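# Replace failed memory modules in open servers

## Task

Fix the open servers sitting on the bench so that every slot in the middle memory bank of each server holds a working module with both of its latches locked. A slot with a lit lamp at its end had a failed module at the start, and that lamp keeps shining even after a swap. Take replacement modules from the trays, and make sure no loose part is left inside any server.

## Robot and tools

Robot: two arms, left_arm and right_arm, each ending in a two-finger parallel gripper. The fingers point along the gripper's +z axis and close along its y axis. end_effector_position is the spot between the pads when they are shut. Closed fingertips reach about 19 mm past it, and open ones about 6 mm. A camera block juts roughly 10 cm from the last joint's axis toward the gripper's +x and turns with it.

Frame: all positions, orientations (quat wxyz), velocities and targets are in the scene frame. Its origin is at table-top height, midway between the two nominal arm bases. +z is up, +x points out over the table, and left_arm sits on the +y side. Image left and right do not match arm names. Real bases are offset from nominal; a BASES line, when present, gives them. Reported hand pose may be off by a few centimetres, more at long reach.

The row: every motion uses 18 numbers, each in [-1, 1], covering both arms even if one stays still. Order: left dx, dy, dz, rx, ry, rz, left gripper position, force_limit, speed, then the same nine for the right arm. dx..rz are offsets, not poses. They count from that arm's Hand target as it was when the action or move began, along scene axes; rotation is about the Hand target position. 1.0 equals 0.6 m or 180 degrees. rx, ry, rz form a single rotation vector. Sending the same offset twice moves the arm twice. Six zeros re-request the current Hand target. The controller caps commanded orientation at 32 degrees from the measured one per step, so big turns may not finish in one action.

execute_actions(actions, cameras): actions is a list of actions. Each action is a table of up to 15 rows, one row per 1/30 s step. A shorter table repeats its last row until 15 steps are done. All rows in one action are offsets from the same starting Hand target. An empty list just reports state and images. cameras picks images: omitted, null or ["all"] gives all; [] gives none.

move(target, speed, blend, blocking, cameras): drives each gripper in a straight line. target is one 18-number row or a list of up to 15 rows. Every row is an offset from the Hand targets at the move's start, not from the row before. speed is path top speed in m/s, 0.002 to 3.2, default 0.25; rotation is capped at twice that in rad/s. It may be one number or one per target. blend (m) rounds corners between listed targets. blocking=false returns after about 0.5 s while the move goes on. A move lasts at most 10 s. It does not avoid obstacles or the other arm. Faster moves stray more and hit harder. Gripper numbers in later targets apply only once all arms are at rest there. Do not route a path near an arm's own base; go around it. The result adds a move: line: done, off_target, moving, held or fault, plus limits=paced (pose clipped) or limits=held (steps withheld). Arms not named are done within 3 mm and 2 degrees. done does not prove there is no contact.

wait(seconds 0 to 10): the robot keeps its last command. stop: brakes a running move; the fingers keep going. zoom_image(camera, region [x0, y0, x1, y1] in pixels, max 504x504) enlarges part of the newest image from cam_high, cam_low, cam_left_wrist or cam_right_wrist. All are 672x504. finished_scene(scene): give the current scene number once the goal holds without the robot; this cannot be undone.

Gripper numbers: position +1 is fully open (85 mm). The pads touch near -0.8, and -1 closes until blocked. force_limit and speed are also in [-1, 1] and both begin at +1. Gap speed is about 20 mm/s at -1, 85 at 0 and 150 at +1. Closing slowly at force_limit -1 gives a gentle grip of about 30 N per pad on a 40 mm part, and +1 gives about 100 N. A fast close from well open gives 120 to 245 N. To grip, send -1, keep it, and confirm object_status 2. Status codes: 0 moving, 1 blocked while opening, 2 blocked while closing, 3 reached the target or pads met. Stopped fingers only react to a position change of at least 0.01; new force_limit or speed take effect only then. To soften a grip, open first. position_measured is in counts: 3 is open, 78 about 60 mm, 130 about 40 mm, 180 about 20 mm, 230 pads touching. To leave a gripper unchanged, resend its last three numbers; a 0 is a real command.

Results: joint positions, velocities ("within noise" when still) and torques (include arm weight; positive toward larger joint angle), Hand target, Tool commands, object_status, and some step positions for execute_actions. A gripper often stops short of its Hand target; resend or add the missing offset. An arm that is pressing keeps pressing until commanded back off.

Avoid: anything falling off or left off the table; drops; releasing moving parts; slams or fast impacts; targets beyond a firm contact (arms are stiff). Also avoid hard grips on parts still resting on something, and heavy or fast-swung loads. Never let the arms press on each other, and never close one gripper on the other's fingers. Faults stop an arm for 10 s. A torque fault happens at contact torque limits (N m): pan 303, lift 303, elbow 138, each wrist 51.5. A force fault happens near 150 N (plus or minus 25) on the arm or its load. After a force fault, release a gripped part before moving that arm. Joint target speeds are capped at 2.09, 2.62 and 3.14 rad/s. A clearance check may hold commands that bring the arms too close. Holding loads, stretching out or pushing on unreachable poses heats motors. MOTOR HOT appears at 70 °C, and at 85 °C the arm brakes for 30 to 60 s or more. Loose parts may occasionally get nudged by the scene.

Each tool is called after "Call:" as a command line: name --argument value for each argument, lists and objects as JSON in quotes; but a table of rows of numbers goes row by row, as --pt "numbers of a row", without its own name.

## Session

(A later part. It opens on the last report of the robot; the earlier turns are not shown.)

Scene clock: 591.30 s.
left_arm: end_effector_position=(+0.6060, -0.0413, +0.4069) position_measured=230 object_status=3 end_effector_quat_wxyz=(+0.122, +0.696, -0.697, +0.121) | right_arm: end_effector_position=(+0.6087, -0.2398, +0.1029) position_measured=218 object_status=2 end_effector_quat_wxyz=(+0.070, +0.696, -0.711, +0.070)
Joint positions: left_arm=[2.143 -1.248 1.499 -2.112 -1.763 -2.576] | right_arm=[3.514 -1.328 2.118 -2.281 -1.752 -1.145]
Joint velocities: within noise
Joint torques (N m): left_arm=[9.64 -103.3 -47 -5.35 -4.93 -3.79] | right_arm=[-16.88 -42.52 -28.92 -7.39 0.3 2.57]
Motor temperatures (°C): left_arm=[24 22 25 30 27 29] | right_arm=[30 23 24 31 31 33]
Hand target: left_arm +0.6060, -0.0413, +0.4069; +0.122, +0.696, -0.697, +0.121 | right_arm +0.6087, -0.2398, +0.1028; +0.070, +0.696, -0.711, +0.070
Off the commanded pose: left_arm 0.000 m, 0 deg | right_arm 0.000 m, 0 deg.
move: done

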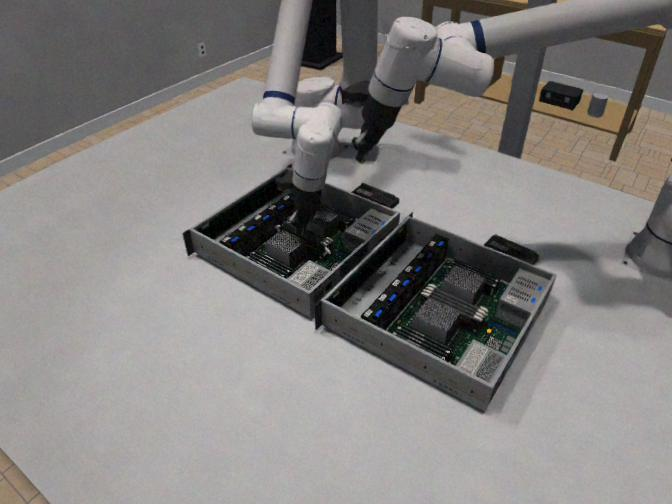

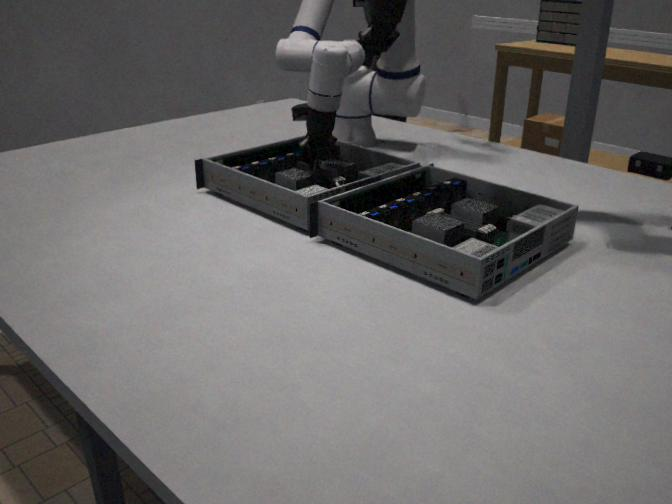

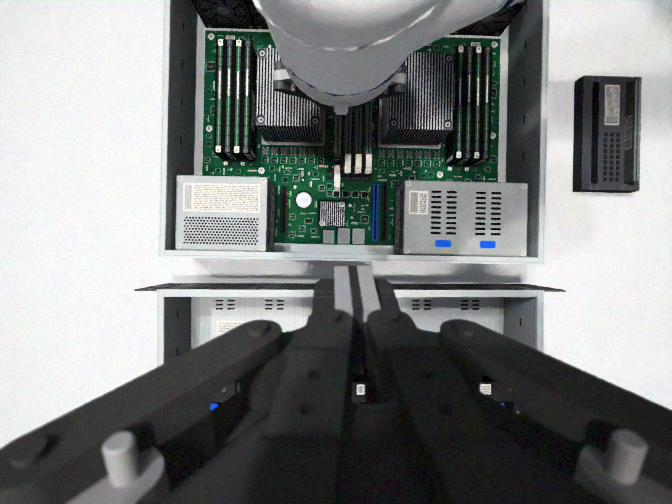

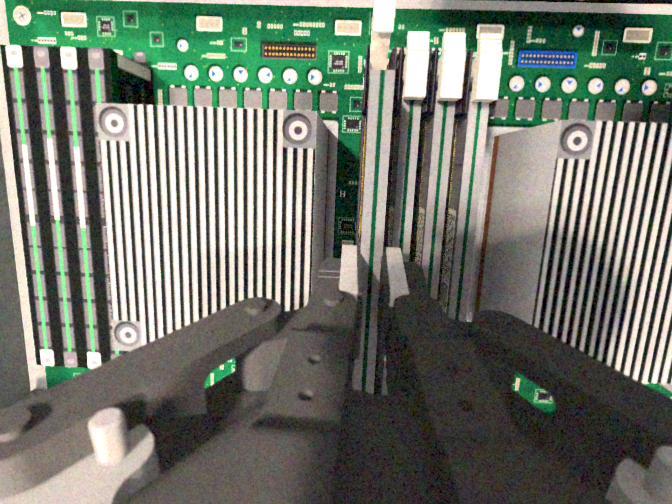

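Call:
move --target '[0,0,0,0,0,0,-1,-0.5,-1,-0.0011,0,-0.007,0,0,-0.003,-1,0,-1]' --speed 0.015 --cameras '["cam_left_wrist","cam_right_wrist"]'

Call:
zoom_image --camera "cam_right_wrist" --region '[330, 20, 510, 230]'

Call:
zoom_image --camera "cam_left_wrist" --region '[325, 85, 380, 180]'

Scene clock: 613.73 s.
left_arm: end_effector_position=(+0.6060, -0.0413, +0.4069) position_measured=230 object_status=3 end_effector_quat_wxyz=(+0.122, +0.696, -0.697, +0.121) | right_arm: end_effector_position=(+0.6081, -0.2398, +0.0987) position_measured=218 object_status=2 end_effector_quat_wxyz=(+0.070, +0.693, -0.715, +0.069)
Joint positions: left_arm=[2.143 -1.248 1.499 -2.112 -1.763 -2.576] | right_arm=[3.514 -1.323 2.121 -2.288 -1.751 -1.136]
Joint velocities: within noise
Joint torques (N m): left_arm=[7.38 -105.68 -44.47 -5.1 -4.52 -3.5] | right_arm=[-5.42 -43.66 -25.08 -6.5 0.89 2.4]
Motor temperatures (°C): left_arm=[24 22 25 30 27 29] | right_arm=[30 23 24 31 31 33]
Hand target: left_arm +0.6060, -0.0413, +0.4069; +0.122, +0.696, -0.697, +0.121 | right_arm +0.6081, -0.2398, +0.0986; +0.070, +0.693, -0.715, +0.069
Off the commanded pose: left_arm 0.000 m, 0 deg | right_arm 0.000 m, 0 deg.
move: done
Images, in order (width x height): cam_left_wrist 672x504, cam_right_wrist 672x504.

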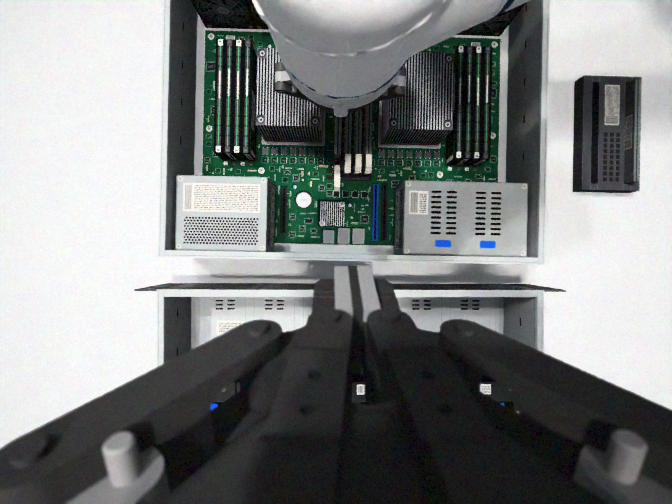

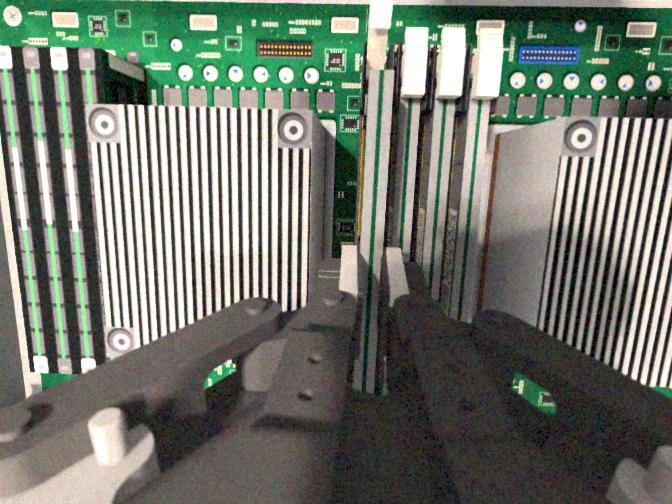

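Scaled by 2.400 from the camera's 672x504 image, which has a finer 960x720 frame.

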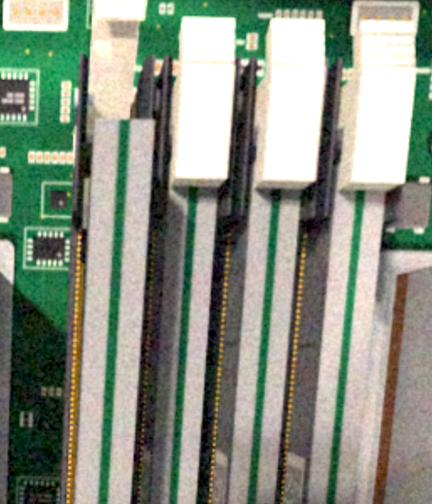

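Scaled by 5.305 from the camera's 672x504 image, which has a finer 960x720 frame.

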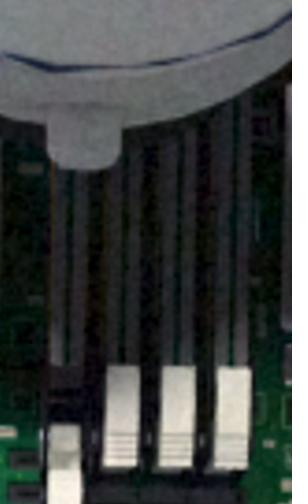

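Call:
move --target '[0,0,0,0,0,0,-1,-0.5,-1,0,0,-0.006,0,0,0,-1,0,-1]' --speed 0.012 --cameras '["cam_left_wrist"]'

Call:
move --target '[0,0,0,0,0,0,-1,-0.5,-1,0,0,-0.004,0,0,0,-1,0,-1]' --speed 0.012

Call:
zoom_image --camera "cam_right_wrist" --region '[330, 20, 510, 230]'

Call:
zoom_image --camera "cam_left_wrist" --region '[325, 85, 380, 180]'

Scene clock: 625.23 s.
left_arm: end_effector_position=(+0.6060, -0.0413, +0.4069) position_measured=230 object_status=3 end_effector_quat_wxyz=(+0.122, +0.696, -0.697, +0.121) | right_arm: end_effector_position=(+0.6081, -0.2398, +0.0951) position_measured=218 object_status=2 end_effector_quat_wxyz=(+0.070, +0.693, -0.715, +0.069)
Joint positions: left_arm=[2.143 -1.248 1.499 -2.112 -1.763 -2.576] | right_arm=[3.514 -1.318 2.123 -2.295 -1.751 -1.135]
Joint velocities: within noise
Joint torques (N m): left_arm=[8.09 -104.39 -44.53 -4.97 -4.57 -3.37] | right_arm=[11.19 -42.44 -27.25 -6.64 0.98 2.28]
Motor temperatures (°C): left_arm=[24 22 25 30 27 29] | right_arm=[30 23 24 31 31 33]
Hand target: left_arm +0.6060, -0.0413, +0.4069; +0.122, +0.696, -0.697, +0.121 | right_arm +0.6081, -0.2398, +0.0950; +0.070, +0.693, -0.715, +0.069
Off the commanded pose: left_arm 0.000 m, 0 deg | right_arm 0.000 m, 0 deg.
move: done
Images, in order (width x height): cam_left_wrist 672x504.

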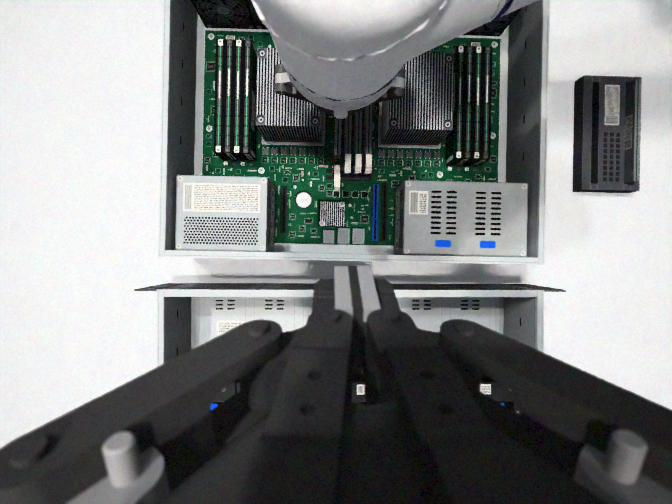

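Scene clock: 625.93 s.
left_arm: end_effector_position=(+0.6060, -0.0413, +0.4069) position_measured=230 object_status=3 end_effector_quat_wxyz=(+0.122, +0.696, -0.697, +0.121) | right_arm: end_effector_position=(+0.6081, -0.2398, +0.0927) position_measured=218 object_status=2 end_effector_quat_wxyz=(+0.070, +0.693, -0.715, +0.069)
Joint positions: left_arm=[2.143 -1.248 1.499 -2.112 -1.763 -2.576] | right_arm=[3.514 -1.315 2.125 -2.3 -1.751 -1.135]
Joint velocities: within noise
Joint torques (N m): left_arm=[7.75 -102.22 -44.91 -4.84 -4.89 -3.5] | right_arm=[9.9 -43.62 -26.5 -6.4 0.8 2.56]
Motor temperatures (°C): left_arm=[24 22 25 30 27 29] | right_arm=[30 23 24 31 31 33]
Hand target: left_arm +0.6060, -0.0413, +0.4069; +0.122, +0.696, -0.697, +0.121 | right_arm +0.6081, -0.2398, +0.0926; +0.070, +0.693, -0.715, +0.069
Off the commanded pose: left_arm 0.000 m, 0 deg | right_arm 0.000 m, 0 deg.
move: done

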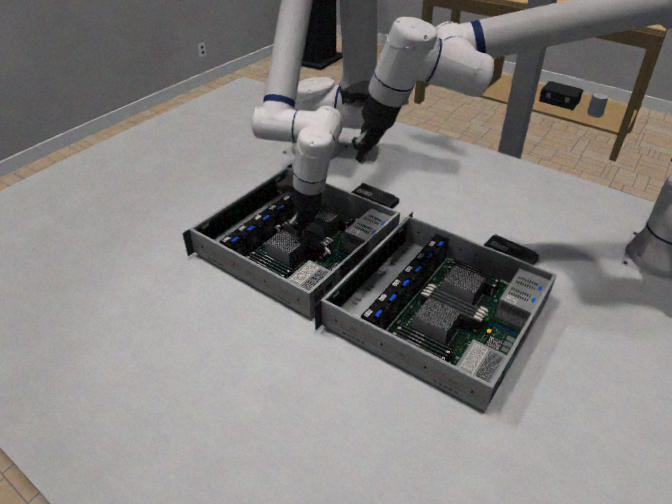

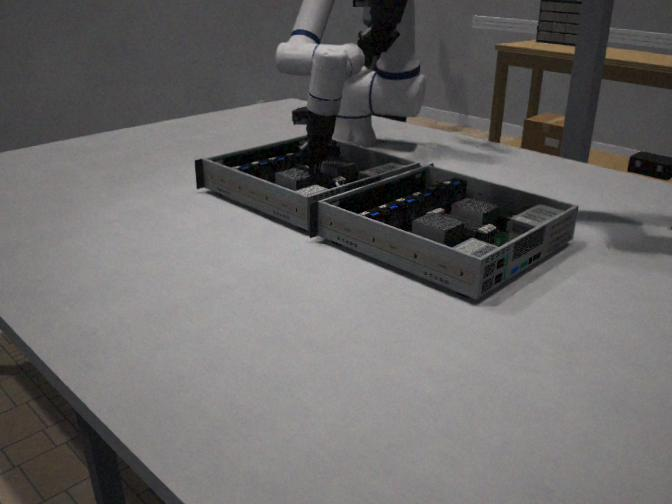

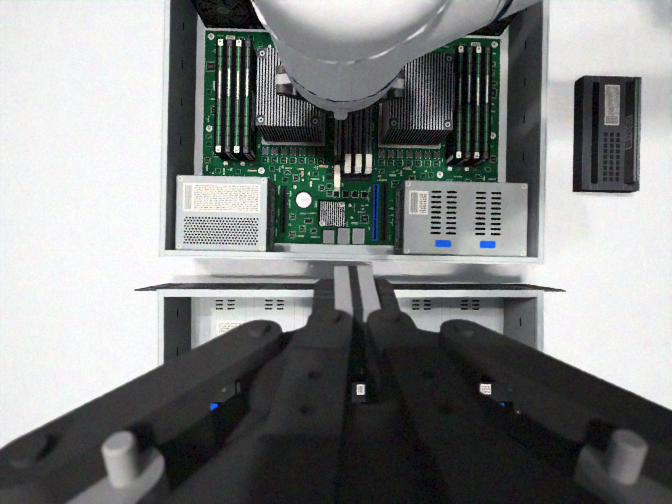

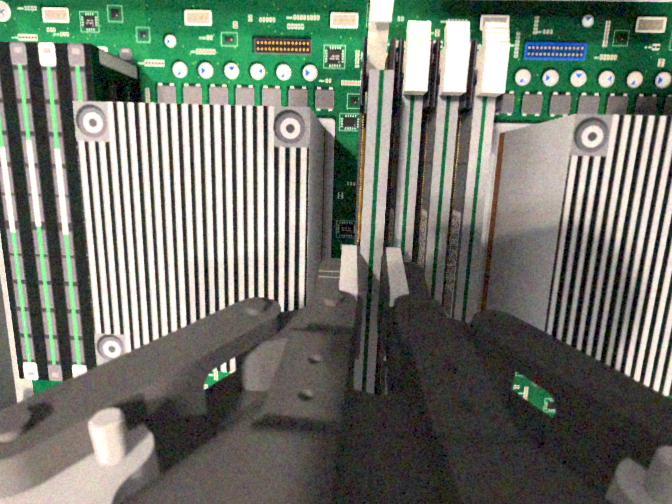

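Scaled by 2.400 from the camera's 672x504 image, which has a finer 960x720 frame.

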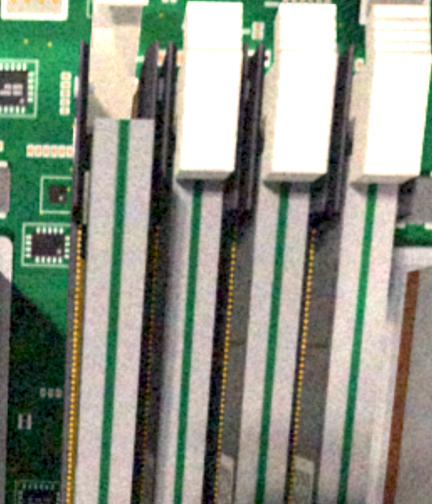

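Scaled by 5.305 from the camera's 672x504 image, which has a finer 960x720 frame.

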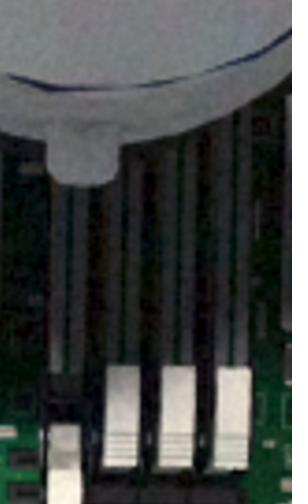

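Call:
move --target '[0,0,0,0,0,0,-1,-0.5,-1,-0.0003,0,-0.006,0,0,0,-1,0,-1]' --speed 0.012 --cameras '["cam_left_wrist"]'

Call:
move --target '[0,0,0,0,0,0,-1,-0.5,-1,0,0,-0.004,0,0,0,-1,0,-1]' --speed 0.012 --cameras '["cam_left_wrist","cam_right_wrist"]'

Call:
zoom_image --camera "cam_right_wrist" --region '[330, 20, 510, 230]'

Call:
zoom_image --camera "cam_left_wrist" --region '[325, 85, 380, 180]'

Scene clock: 640.87 s.
left_arm: end_effector_position=(+0.6060, -0.0413, +0.4069) position_measured=230 object_status=3 end_effector_quat_wxyz=(+0.122, +0.696, -0.697, +0.121) | right_arm: end_effector_position=(+0.6079, -0.2398, +0.0891) position_measured=218 object_status=2 end_effector_quat_wxyz=(+0.070, +0.693, -0.715, +0.069)
Joint positions: left_arm=[2.143 -1.248 1.499 -2.112 -1.763 -2.576] | right_arm=[3.515 -1.31 2.127 -2.307 -1.751 -1.135]
Joint velocities: within noise
Joint torques (N m): left_arm=[8.09 -103.57 -45.88 -4.77 -4.93 -3.35] | right_arm=[10.02 -43.22 -23.34 -6.03 0.18 2.95]
Motor temperatures (°C): left_arm=[24 22 25 30 27 29] | right_arm=[30 23 24 31 31 33]
Hand target: left_arm +0.6060, -0.0413, +0.4069; +0.122, +0.696, -0.697, +0.121 | right_arm +0.6079, -0.2398, +0.0890; +0.070, +0.693, -0.715, +0.069
Off the commanded pose: left_arm 0.000 m, 0 deg | right_arm 0.000 m, 0 deg.
move: done
Images, in order (width x height): cam_left_wrist 672x504.

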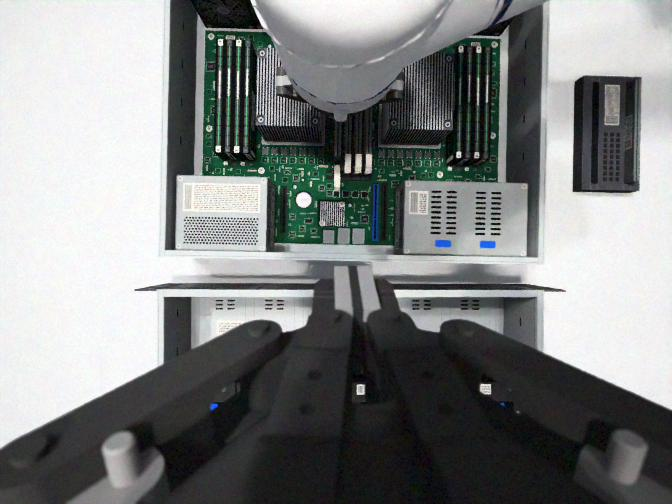

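Scene clock: 641.57 s.
left_arm: end_effector_position=(+0.6060, -0.0413, +0.4069) position_measured=230 object_status=3 end_effector_quat_wxyz=(+0.122, +0.696, -0.697, +0.121) | right_arm: end_effector_position=(+0.6079, -0.2398, +0.0867) position_measured=218 object_status=2 end_effector_quat_wxyz=(+0.070, +0.693, -0.715, +0.069)
Joint positions: left_arm=[2.143 -1.248 1.499 -2.112 -1.763 -2.576] | right_arm=[3.515 -1.307 2.128 -2.312 -1.751 -1.135]
Joint velocities: within noise
Joint torques (N m): left_arm=[8.35 -103.17 -45.07 -4.37 -4.6 -3.61] | right_arm=[9.68 -43.15 -24.06 -6.35 0.6 2.62]
Motor temperatures (°C): left_arm=[24 22 25 30 27 29] | right_arm=[30 23 24 31 31 33]
Hand target: left_arm +0.6060, -0.0413, +0.4069; +0.122, +0.696, -0.697, +0.121 | right_arm +0.6079, -0.2398, +0.0866; +0.070, +0.693, -0.715, +0.069
Off the commanded pose: left_arm 0.000 m, 0 deg | right_arm 0.000 m, 0 deg.
move: done
Images, in order (width x height): cam_left_wrist 672x504, cam_right_wrist 672x504.

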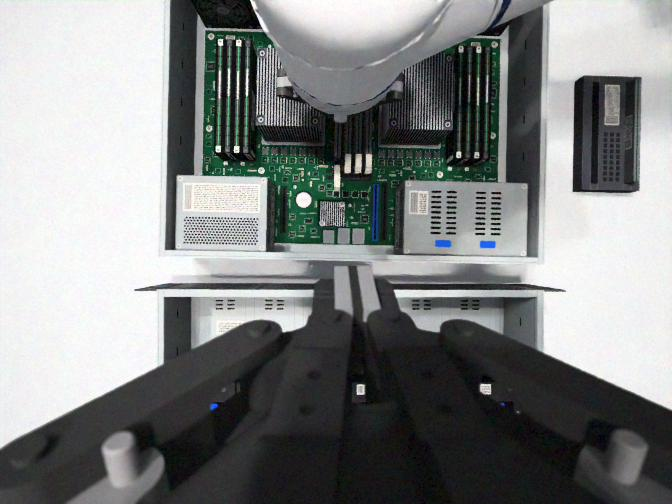

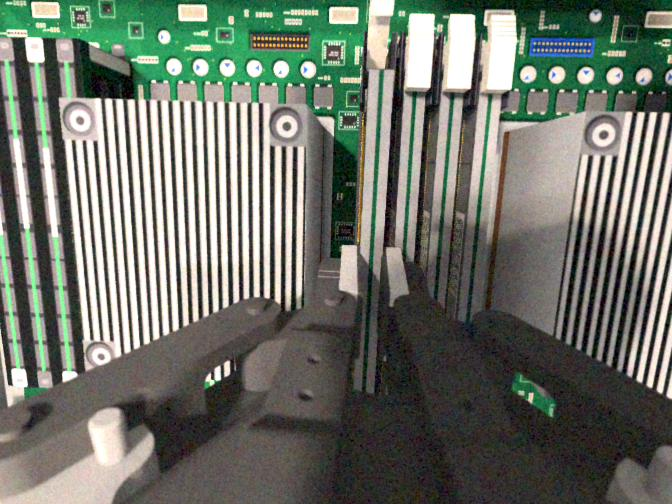

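Scaled by 2.400 from the camera's 672x504 image, which has a finer 960x720 frame.

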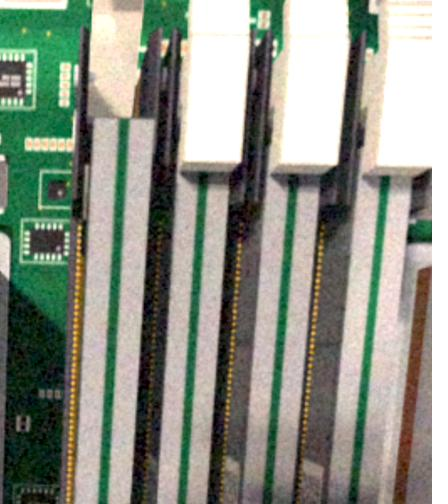

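Scaled by 5.305 from the camera's 672x504 image, which has a finer 960x720 frame.

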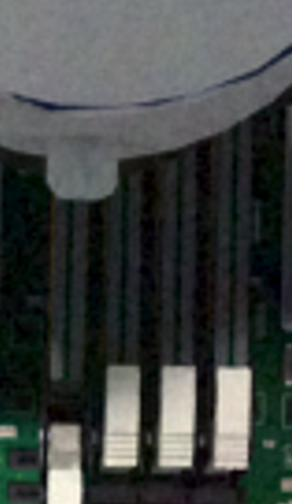

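Call:
move --target '[0,0,0,0,0,0,-1,-0.5,-1,0,0,-0.002,0,0,0,-1,0,-1]' --speed 0.01 --cameras '[]'

Call:
move --target '[0,0,0,0,0,0,-1,-0.5,-1,0,0,0,0,0,0,-0.57,-1,-1]' --speed 0.01 --cameras '[]'

Call:
move --pt "0 0 0 0 0 0 -1 -0.5 -1 0 0 0.012 0 0 0 -0.57 -1 -1" --pt "0 0 0 0 0 0 -1 -0.5 -1 0 -0.005 0.1 0.063 0 0 -0.57 -1 -1" --speed '[0.02,0.12]'

Call:
zoom_image --camera "cam_left_wrist" --region '[325, 85, 380, 180]'

Call:
zoom_image --camera "cam_right_wrist" --region '[320, 20, 500, 230]'

Call:
zoom_image --camera "cam_high" --region '[275, 205, 335, 250]'

Scene clock: 656.57 s.
left_arm: end_effector_position=(+0.6060, -0.0413, +0.4069) position_measured=230 object_status=3 end_effector_quat_wxyz=(+0.122, +0.696, -0.697, +0.121) | right_arm: end_effector_position=(+0.6079, -0.2398, +0.0855) position_measured=218 object_status=2 end_effector_quat_wxyz=(+0.070, +0.693, -0.715, +0.069)
Joint positions: left_arm=[2.143 -1.248 1.499 -2.112 -1.763 -2.576] | right_arm=[3.515 -1.305 2.129 -2.314 -1.751 -1.135]
Joint velocities: within noise
Joint torques (N m): left_arm=[7.62 -104.94 -45.5 -4.12 -4.59 -3.48] | right_arm=[9.32 -24.56 -15.86 -6.54 0.58 2.19]
Motor temperatures (°C): left_arm=[24 22 25 30 27 29] | right_arm=[30 23 24 31 31 33]
Hand target: left_arm +0.6060, -0.0413, +0.4069; +0.122, +0.696, -0.697, +0.121 | right_arm +0.6079, -0.2398, +0.0854; +0.070, +0.693, -0.715, +0.069
Off the commanded pose: left_arm 0.000 m, 0 deg | right_arm 0.000 m, 0 deg.
move: done
No camera images: "cameras" was empty.

Scene clock: 657.17 s.
left_arm: end_effector_position=(+0.6060, -0.0413, +0.4069) position_measured=230 object_status=3 end_effector_quat_wxyz=(+0.122, +0.696, -0.697, +0.121) | right_arm: end_effector_position=(+0.6079, -0.2398, +0.0854) position_measured=202 object_status=0 end_effector_quat_wxyz=(+0.070, +0.693, -0.715, +0.069)
Joint positions: left_arm=[2.143 -1.248 1.499 -2.112 -1.763 -2.576] | right_arm=[3.515 -1.305 2.129 -2.315 -1.751 -1.135]
Joint velocities: within noise
Joint torques (N m): left_arm=[6.27 -103.3 -45.8 -4.61 -4.53 -3.58] | right_arm=[7.82 -27.87 -12.94 3.7 0.92 2.13]
Motor temperatures (°C): left_arm=[24 22 25 30 27 29] | right_arm=[30 23 24 31 31 33]
Hand target: left_arm +0.6060, -0.0413, +0.4069; +0.122, +0.696, -0.697, +0.121 | right_arm +0.6079, -0.2398, +0.0854; +0.070, +0.693, -0.715, +0.069
Off the commanded pose: left_arm 0.000 m, 0 deg | right_arm 0.000 m, 0 deg.
move: done
No camera images: "cameras" was empty.

Scene clock: 658.90 s.
left_arm: end_effector_position=(+0.6060, -0.0413, +0.4069) position_measured=230 object_status=3 end_effector_quat_wxyz=(+0.122, +0.696, -0.697, +0.121) | right_arm: end_effector_position=(+0.6079, -0.2428, +0.1453) position_measured=202 object_status=1 end_effector_quat_wxyz=(+0.001, +0.696, -0.718, -0.001)
Joint positions: left_arm=[2.143 -1.248 1.499 -2.112 -1.763 -2.576] | right_arm=[3.432 -1.429 2.154 -2.292 -1.569 -1.226]
Joint velocities: within noise
Joint torques (N m): left_arm=[4.14 -103.42 -46.29 -4.42 -4.43 -3.42] | right_arm=[-15.97 -60.57 -28.18 -1.87 1.51 -1.96]
Motor temperatures (°C): left_arm=[24 22 25 30 27 29] | right_arm=[30 23 24 31 31 33]
Hand target: left_arm +0.6060, -0.0413, +0.4069; +0.122, +0.696, -0.697, +0.121 | right_arm +0.6079, -0.2428, +0.1454; +0.001, +0.696, -0.718, -0.002
Off the commanded pose: left_arm 0.000 m, 0 deg | right_arm 0.000 m, 0 deg.
move: done

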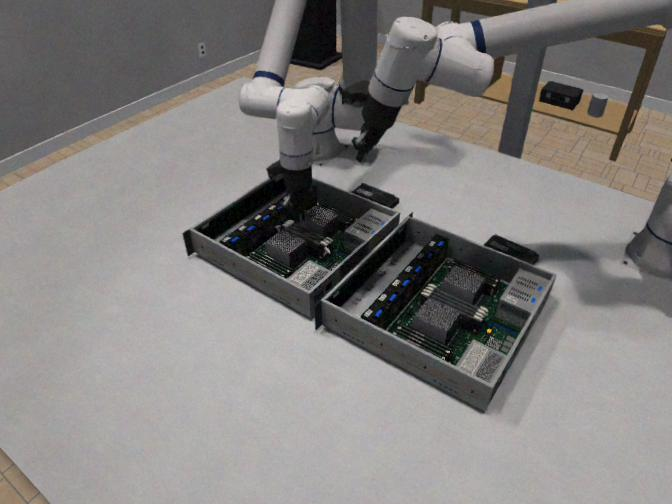

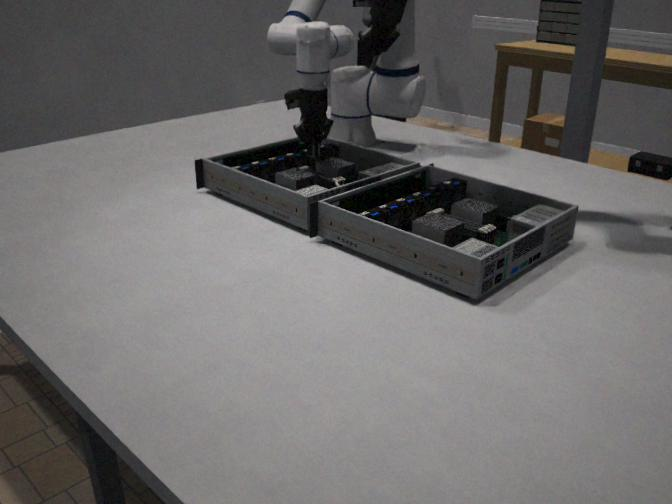

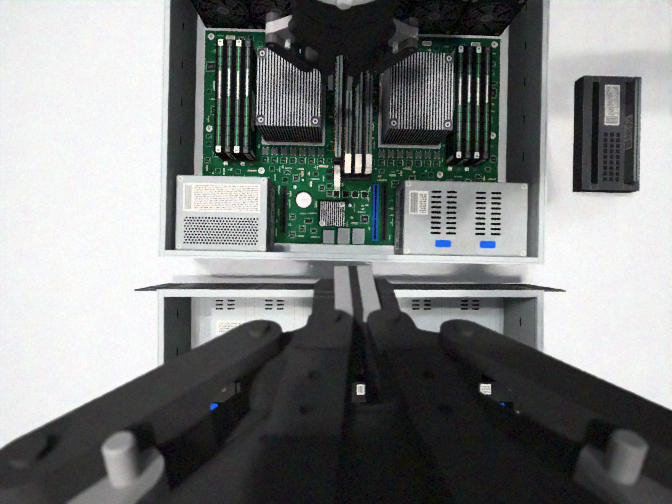

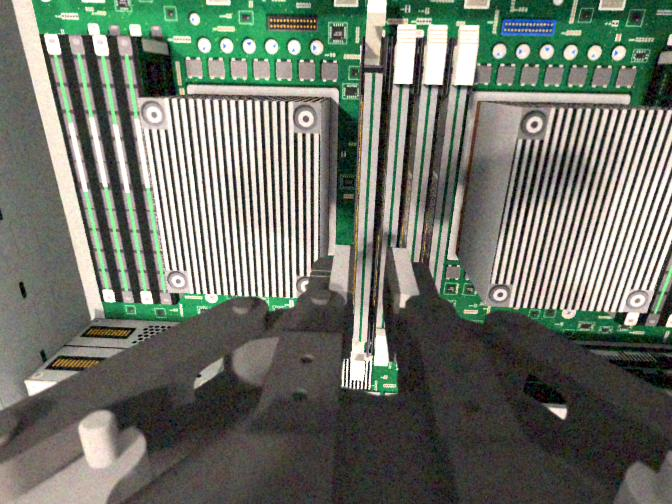

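Scaled by 5.305 from the camera's 672x504 image, which has a finer 960x720 frame.

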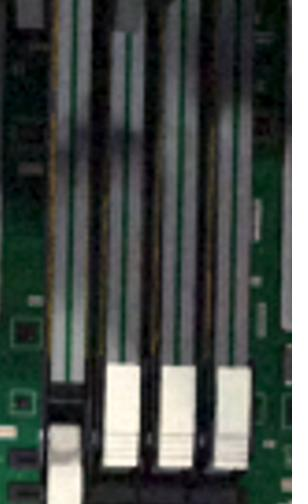

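Scaled by 2.400 from the camera's 672x504 image, which has a finer 960x720 frame.

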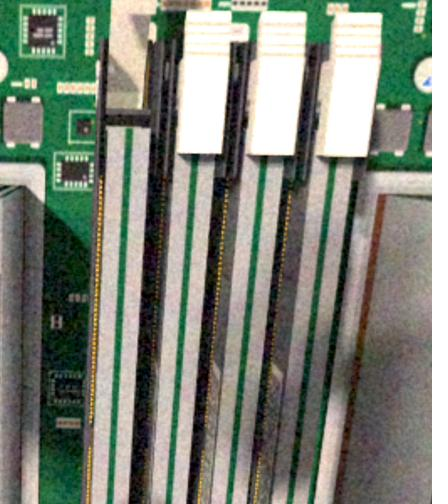

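Scaled by 8.400 from the camera's 672x504 image, which has a finer 960x720 frame.

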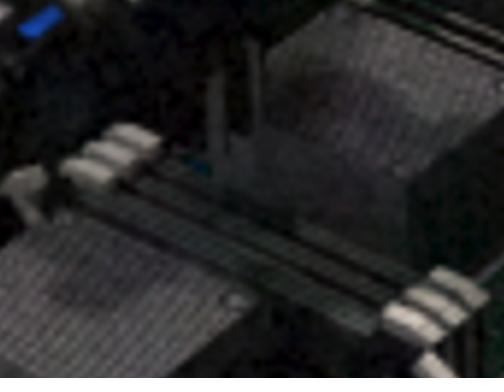

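Call:
move --pt "0 0 0 0 0 0 -1 -0.5 -1 0 0.002 0 0 0 0 -1 -0.3 -1" --pt "0 0 0 0 0 0 -1 -0.5 -1 0 0.002 -0.075 0 0 0 -1 -0.3 -1" --speed 0.04 --cameras '[]'

Call:
move --target '[0,0,0,0,0,0,-1,-0.5,-1,0,0,-0.014,0,0,0,-1,-0.3,-1]' --speed 0.01 --cameras '["cam_right_wrist"]'

Call:
move --target '[0,0,0,0,0,0,-1,-0.5,-1,0,0,-0.003,0,0,0,-1,-0.3,-1]' --speed 0.01 --cameras '["cam_right_wrist"]'

Scene clock: 673.47 s.
left_arm: end_effector_position=(+0.6060, -0.0413, +0.4069) position_measured=230 object_status=3 end_effector_quat_wxyz=(+0.122, +0.696, -0.697, +0.121) | right_arm: end_effector_position=(+0.6079, -0.2416, +0.1005) position_measured=230 object_status=3 end_effector_quat_wxyz=(+0.001, +0.696, -0.718, -0.002)
Joint positions: left_arm=[2.143 -1.248 1.499 -2.112 -1.763 -2.576] | right_arm=[3.433 -1.367 2.185 -2.385 -1.569 -1.224]
Joint velocities: within noise
Joint torques (N m): left_arm=[6.33 -103.44 -45.48 -4.14 -4.59 -3.19] | right_arm=[9.37 -40.66 -25.51 -7.44 0.67 2.57]
Motor temperatures (°C): left_arm=[24 22 25 30 27 29] | right_arm=[30 23 24 31 31 33]
Hand target: left_arm +0.6060, -0.0413, +0.4069; +0.122, +0.696, -0.697, +0.121 | right_arm +0.6079, -0.2416, +0.1004; +0.001, +0.696, -0.718, -0.002
Off the commanded pose: left_arm 0.000 m, 0 deg | right_arm 0.000 m, 0 deg.
move: done
No camera images: "cameras" was empty.

Scene clock: 674.57 s.
left_arm: end_effector_position=(+0.6060, -0.0413, +0.4069) position_measured=230 object_status=3 end_effector_quat_wxyz=(+0.122, +0.696, -0.697, +0.121) | right_arm: end_effector_position=(+0.6079, -0.2416, +0.0922) position_measured=230 object_status=3 end_effector_quat_wxyz=(+0.001, +0.696, -0.718, -0.002)
Joint positions: left_arm=[2.143 -1.248 1.499 -2.112 -1.763 -2.576] | right_arm=[3.433 -1.355 2.19 -2.403 -1.569 -1.224]
Joint velocities: within noise
Joint torques (N m): left_arm=[3.39 -104.31 -46.48 -3.88 -4.22 -3.47] | right_arm=[13.84 -38.3 -22.17 -6.34 0.74 2.35]
Motor temperatures (°C): left_arm=[24 22 25 30 27 29] | right_arm=[30 23 24 31 31 33]
Hand target: left_arm +0.6060, -0.0413, +0.4069; +0.122, +0.696, -0.697, +0.121 | right_arm +0.6079, -0.2416, +0.0920; +0.001, +0.696, -0.718, -0.002
Off the commanded pose: left_arm 0.000 m, 0 deg | right_arm 0.000 m, 0 deg.
move: done
Images, in order (width x height): cam_right_wrist 672x504.

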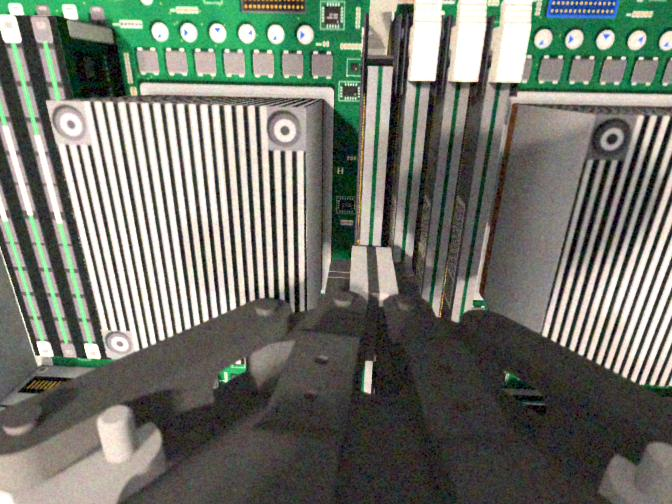

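Scene clock: 675.27 s.
left_arm: end_effector_position=(+0.6060, -0.0413, +0.4069) position_measured=230 object_status=3 end_effector_quat_wxyz=(+0.122, +0.696, -0.697, +0.121) | right_arm: end_effector_position=(+0.6079, -0.2416, +0.0903) position_measured=230 object_status=3 end_effector_quat_wxyz=(+0.001, +0.696, -0.718, -0.002)
Joint positions: left_arm=[2.143 -1.248 1.499 -2.112 -1.763 -2.576] | right_arm=[3.433 -1.352 2.191 -2.407 -1.569 -1.224]
Joint velocities: within noise
Joint torques (N m): left_arm=[4.74 -102.99 -46.12 -4.01 -4.58 -3.06] | right_arm=[11.68 -25.4 -14.65 -4.71 0.49 2.61]
Motor temperatures (°C): left_arm=[24 22 25 30 27 29] | right_arm=[30 23 24 31 31 33]
Hand target: left_arm +0.6060, -0.0413, +0.4069; +0.122, +0.696, -0.697, +0.121 | right_arm +0.6079, -0.2416, +0.0902; +0.001, +0.696, -0.718, -0.002
Off the commanded pose: left_arm 0.000 m, 0 deg | right_arm 0.000 m, 0 deg.
move: done
Images, in order (width x height): cam_right_wrist 672x504.

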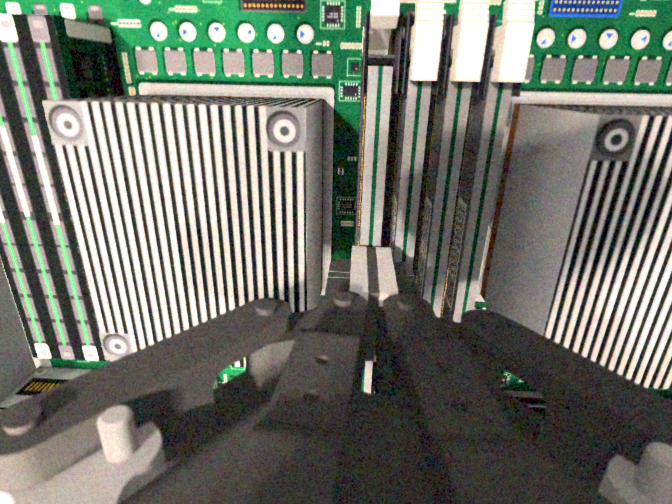

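Contact at ~0.091, as before. Press.

Call:
move --target '[0,0,0,0,0,0,-1,-0.5,-1,0,0,-0.0025,0,0,0,-1,-0.3,-1]' --speed 0.01 --cameras '[]'

Call:
move --target '[0,0,0,0,0,0,-1,-0.5,-1,0,0,-0.0025,0,0,0,-1,-0.3,-1]' --speed 0.01 --cameras '["cam_right_wrist"]'

Call:
move --target '[0,0,0,0,0,0,-1,-0.5,-1,0,0,-0.0022,0,0,0,-1,-0.3,-1]' --speed 0.01 --cameras '["cam_right_wrist"]'

Scene clock: 688.90 s.
left_arm: end_effector_position=(+0.6060, -0.0413, +0.4069) position_measured=230 object_status=3 end_effector_quat_wxyz=(+0.122, +0.696, -0.697, +0.121) | right_arm: end_effector_position=(+0.6079, -0.2416, +0.0887) position_measured=230 object_status=3 end_effector_quat_wxyz=(+0.001, +0.696, -0.718, -0.002)
Joint positions: left_arm=[2.143 -1.248 1.499 -2.112 -1.763 -2.576] | right_arm=[3.433 -1.35 2.192 -2.41 -1.569 -1.224]
Joint velocities: within noise
Joint torques (N m): left_arm=[5.19 -102.38 -46.92 -4.02 -4.25 -3.27] | right_arm=[9.59 -28.41 -15.89 -5.35 -0.24 2.54]
Motor temperatures (°C): left_arm=[24 22 25 29 27 29] | right_arm=[30 23 24 31 31 33]
Hand target: left_arm +0.6060, -0.0413, +0.4069; +0.122, +0.696, -0.697, +0.121 | right_arm +0.6079, -0.2416, +0.0887; +0.001, +0.696, -0.718, -0.002
Off the commanded pose: left_arm 0.000 m, 0 deg | right_arm 0.000 m, 0 deg.
move: done
No camera images: "cameras" was empty.

Scene clock: 689.60 s.
left_arm: end_effector_position=(+0.6060, -0.0413, +0.4069) position_measured=230 object_status=3 end_effector_quat_wxyz=(+0.122, +0.696, -0.697, +0.121) | right_arm: end_effector_position=(+0.6079, -0.2416, +0.0872) position_measured=230 object_status=3 end_effector_quat_wxyz=(+0.001, +0.696, -0.718, -0.002)
Joint positions: left_arm=[2.143 -1.248 1.499 -2.112 -1.763 -2.576] | right_arm=[3.433 -1.347 2.193 -2.413 -1.569 -1.224]
Joint velocities: within noise
Joint torques (N m): left_arm=[3.24 -102.34 -46.43 -3.88 -4.52 -3.22] | right_arm=[11.18 -30.88 -16.32 -4.87 0.36 2.54]
Motor temperatures (°C): left_arm=[24 22 25 29 27 29] | right_arm=[30 23 24 31 31 33]
Hand target: left_arm +0.6060, -0.0413, +0.4069; +0.122, +0.696, -0.697, +0.121 | right_arm +0.6079, -0.2416, +0.0872; +0.001, +0.696, -0.718, -0.002
Off the commanded pose: left_arm 0.000 m, 0 deg | right_arm 0.000 m, 0 deg.
move: done
Images, in order (width x height): cam_right_wrist 672x504.

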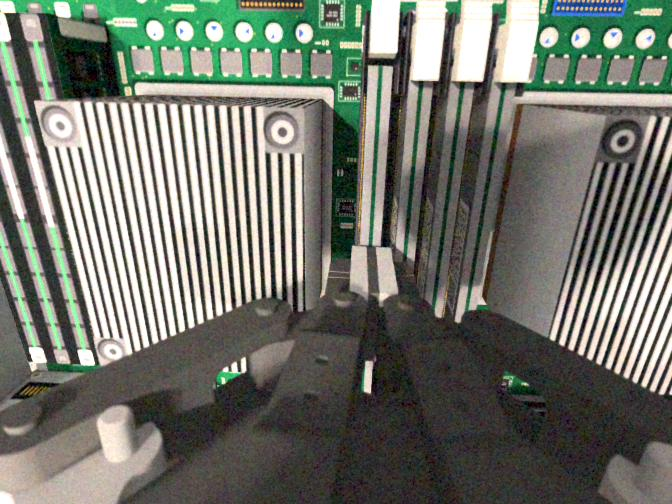

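Scene clock: 690.30 s.
left_arm: end_effector_position=(+0.6060, -0.0413, +0.4069) position_measured=230 object_status=3 end_effector_quat_wxyz=(+0.122, +0.696, -0.697, +0.121) | right_arm: end_effector_position=(+0.6079, -0.2416, +0.0859) position_measured=230 object_status=3 end_effector_quat_wxyz=(+0.001, +0.696, -0.718, -0.002)
Joint positions: left_arm=[2.143 -1.248 1.499 -2.112 -1.763 -2.576] | right_arm=[3.433 -1.345 2.194 -2.416 -1.569 -1.224]
Joint velocities: within noise
Joint torques (N m): left_arm=[0.46 -103.94 -46.56 -3.91 -4.53 -3.39] | right_arm=[9.65 -22.74 -12.62 -4.52 -0.07 2.47]
Motor temperatures (°C): left_arm=[24 22 25 29 27 29] | right_arm=[30 23 24 31 31 33]
Hand target: left_arm +0.6060, -0.0413, +0.4069; +0.122, +0.696, -0.697, +0.121 | right_arm +0.6079, -0.2416, +0.0858; +0.001, +0.696, -0.718, -0.002
Off the commanded pose: left_arm 0.000 m, 0 deg | right_arm 0.000 m, 0 deg.
move: done
Images, in order (width x height): cam_right_wrist 672x504.

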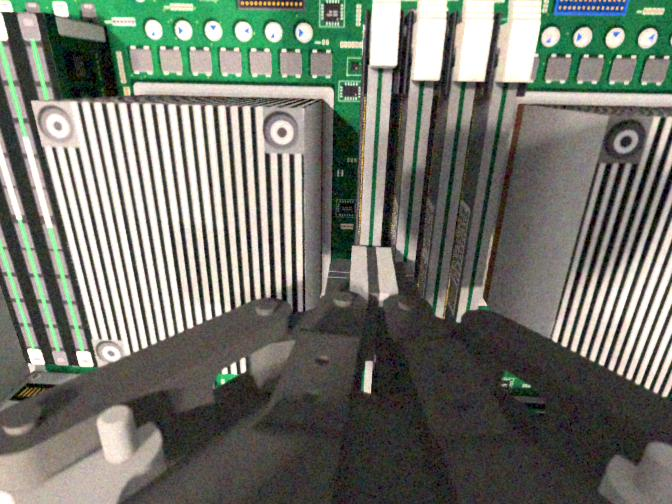

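Call:
move --target '[0,0,0,0,0,0,-1,-0.5,-1,0,0,-0.0017,0,0,0,-1,-0.3,-1]' --speed 0.01 --cameras '["cam_right_wrist"]'

Call:
zoom_image --camera "cam_right_wrist" --region '[320, 0, 560, 110]'

Call:
move --target '[0,0,0,0,0,0,-1,-0.5,-1,0,0,-0.001,0,0,0,-1,-0.3,-1]' --speed 0.01 --cameras '[]'

Call:
move --target '[0,0,0,0,0,0,-1,-0.5,-1,0,0,0.005,0,0,0,-1,-0.3,-1]' --speed 0.02

Call:
zoom_image --camera "cam_left_wrist" --region '[325, 85, 380, 200]'

Call:
zoom_image --camera "cam_right_wrist" --region '[320, 0, 560, 110]'

Scene clock: 715.90 s.
left_arm: end_effector_position=(+0.6060, -0.0413, +0.4069) position_measured=230 object_status=3 end_effector_quat_wxyz=(+0.122, +0.696, -0.697, +0.121) | right_arm: end_effector_position=(+0.6079, -0.2416, +0.0848) position_measured=230 object_status=3 end_effector_quat_wxyz=(+0.001, +0.696, -0.718, -0.002)
Joint positions: left_arm=[2.143 -1.248 1.499 -2.112 -1.763 -2.576] | right_arm=[3.433 -1.344 2.195 -2.418 -1.569 -1.224]
Joint velocities: within noise
Joint torques (N m): left_arm=[3.26 -104.38 -47.14 -3.96 -4.4 -2.98] | right_arm=[6.43 -28.59 -15.77 -4.83 -0.87 2.2]
Motor temperatures (°C): left_arm=[24 22 25 29 27 29] | right_arm=[30 23 24 31 31 33]
Hand target: left_arm +0.6060, -0.0413, +0.4069; +0.122, +0.696, -0.697, +0.121 | right_arm +0.6079, -0.2416, +0.0848; +0.001, +0.696, -0.718, -0.002
Off the commanded pose: left_arm 0.000 m, 0 deg | right_arm 0.000 m, 0 deg.
move: done
Images, in order (width x height): cam_right_wrist 672x504.

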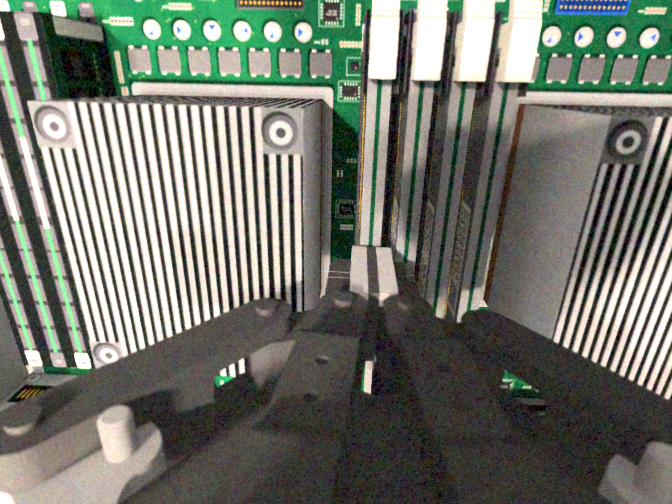

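Scaled by 2.100 from the camera's 672x504 image, which has a finer 960x720 frame.

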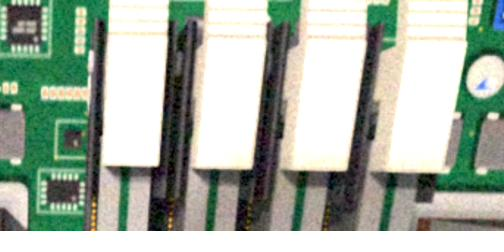

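Scene clock: 716.60 s.
left_arm: end_effector_position=(+0.6060, -0.0413, +0.4069) position_measured=230 object_status=3 end_effector_quat_wxyz=(+0.122, +0.696, -0.697, +0.121) | right_arm: end_effector_position=(+0.6079, -0.2416, +0.0843) position_measured=230 object_status=3 end_effector_quat_wxyz=(+0.001, +0.696, -0.718, -0.002)
Joint positions: left_arm=[2.143 -1.248 1.499 -2.112 -1.763 -2.576] | right_arm=[3.433 -1.343 2.195 -2.419 -1.569 -1.224]
Joint velocities: within noise
Joint torques (N m): left_arm=[1.21 -104.8 -46.74 -3.77 -4.61 -3.18] | right_arm=[7.52 -15.55 -9.4 -4.82 -2.85 2.34]
Motor temperatures (°C): left_arm=[24 22 25 29 27 29] | right_arm=[30 23 24 31 31 33]
Hand target: left_arm +0.6060, -0.0413, +0.4069; +0.122, +0.696, -0.697, +0.121 | right_arm +0.6079, -0.2416, +0.0842; +0.001, +0.696, -0.718, -0.002
Off the commanded pose: left_arm 0.000 m, 0 deg | right_arm 0.000 m, 0 deg.
move: done
No camera images: "cameras" was empty.

Scene clock: 717.30 s.
left_arm: end_effector_position=(+0.6060, -0.0413, +0.4069) position_measured=230 object_status=3 end_effector_quat_wxyz=(+0.122, +0.696, -0.697, +0.121) | right_arm: end_effector_position=(+0.6079, -0.2416, +0.0871) position_measured=230 object_status=3 end_effector_quat_wxyz=(+0.001, +0.696, -0.718, -0.002)
Joint positions: left_arm=[2.143 -1.248 1.499 -2.112 -1.763 -2.576] | right_arm=[3.433 -1.347 2.193 -2.413 -1.569 -1.224]
Joint velocities: within noise
Joint torques (N m): left_arm=[2.94 -102.39 -47.27 -3.86 -3.86 -3.22] | right_arm=[5.84 -62.57 -43.49 -1.77 -4.03 2.46]
Motor temperatures (°C): left_arm=[24 22 25 29 27 29] | right_arm=[30 23 24 31 31 33]
Hand target: left_arm +0.6060, -0.0413, +0.4069; +0.122, +0.696, -0.697, +0.121 | right_arm +0.6079, -0.2416, +0.0872; +0.001, +0.696, -0.718, -0.002
Off the commanded pose: left_arm 0.000 m, 0 deg | right_arm 0.000 m, 0 deg.
move: done

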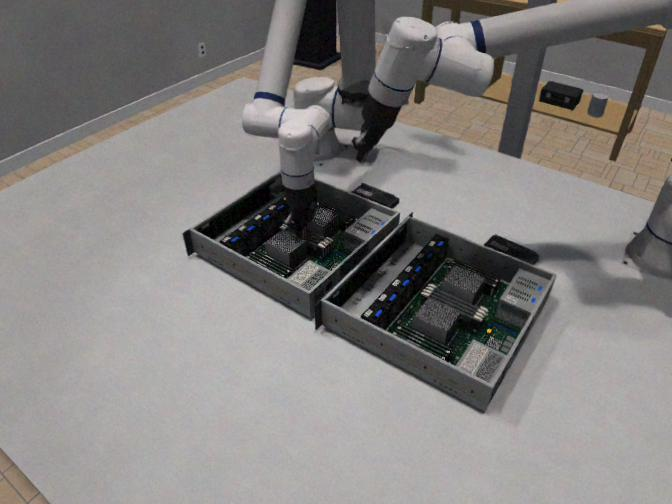

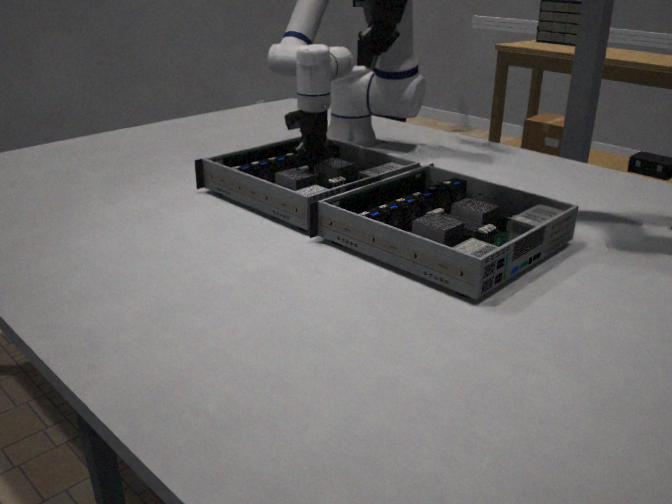

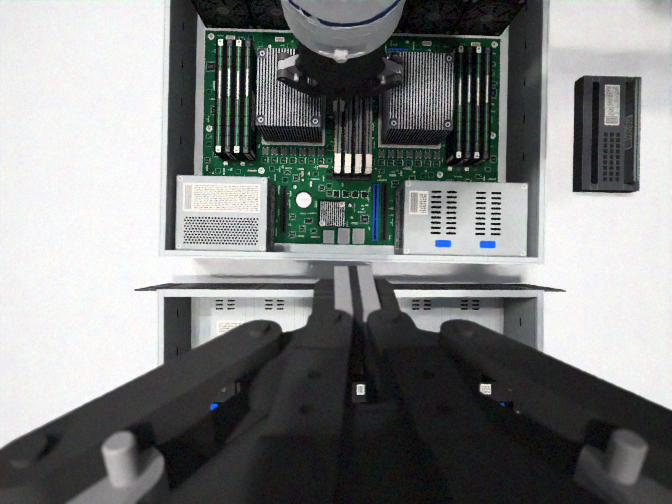

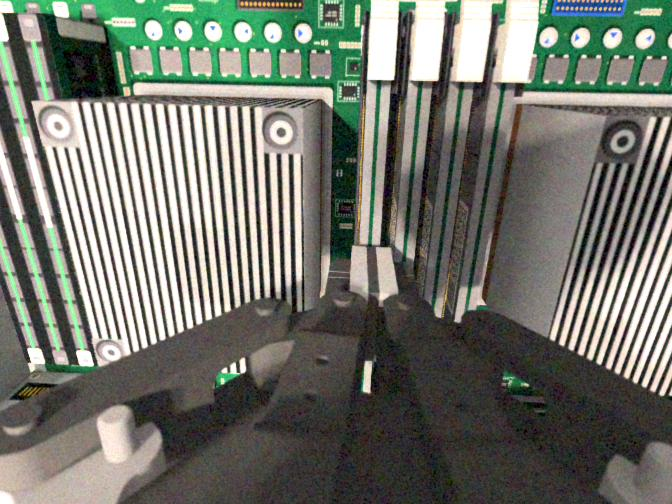

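Scaled by 4.383 from the camera's 672x504 image, which has a finer 960x720 frame.

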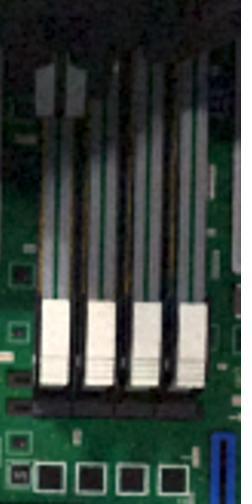

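Scaled by 2.100 from the camera's 672x504 image, which has a finer 960x720 frame.

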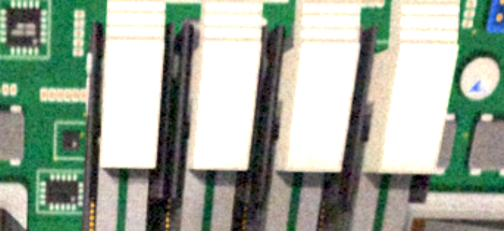

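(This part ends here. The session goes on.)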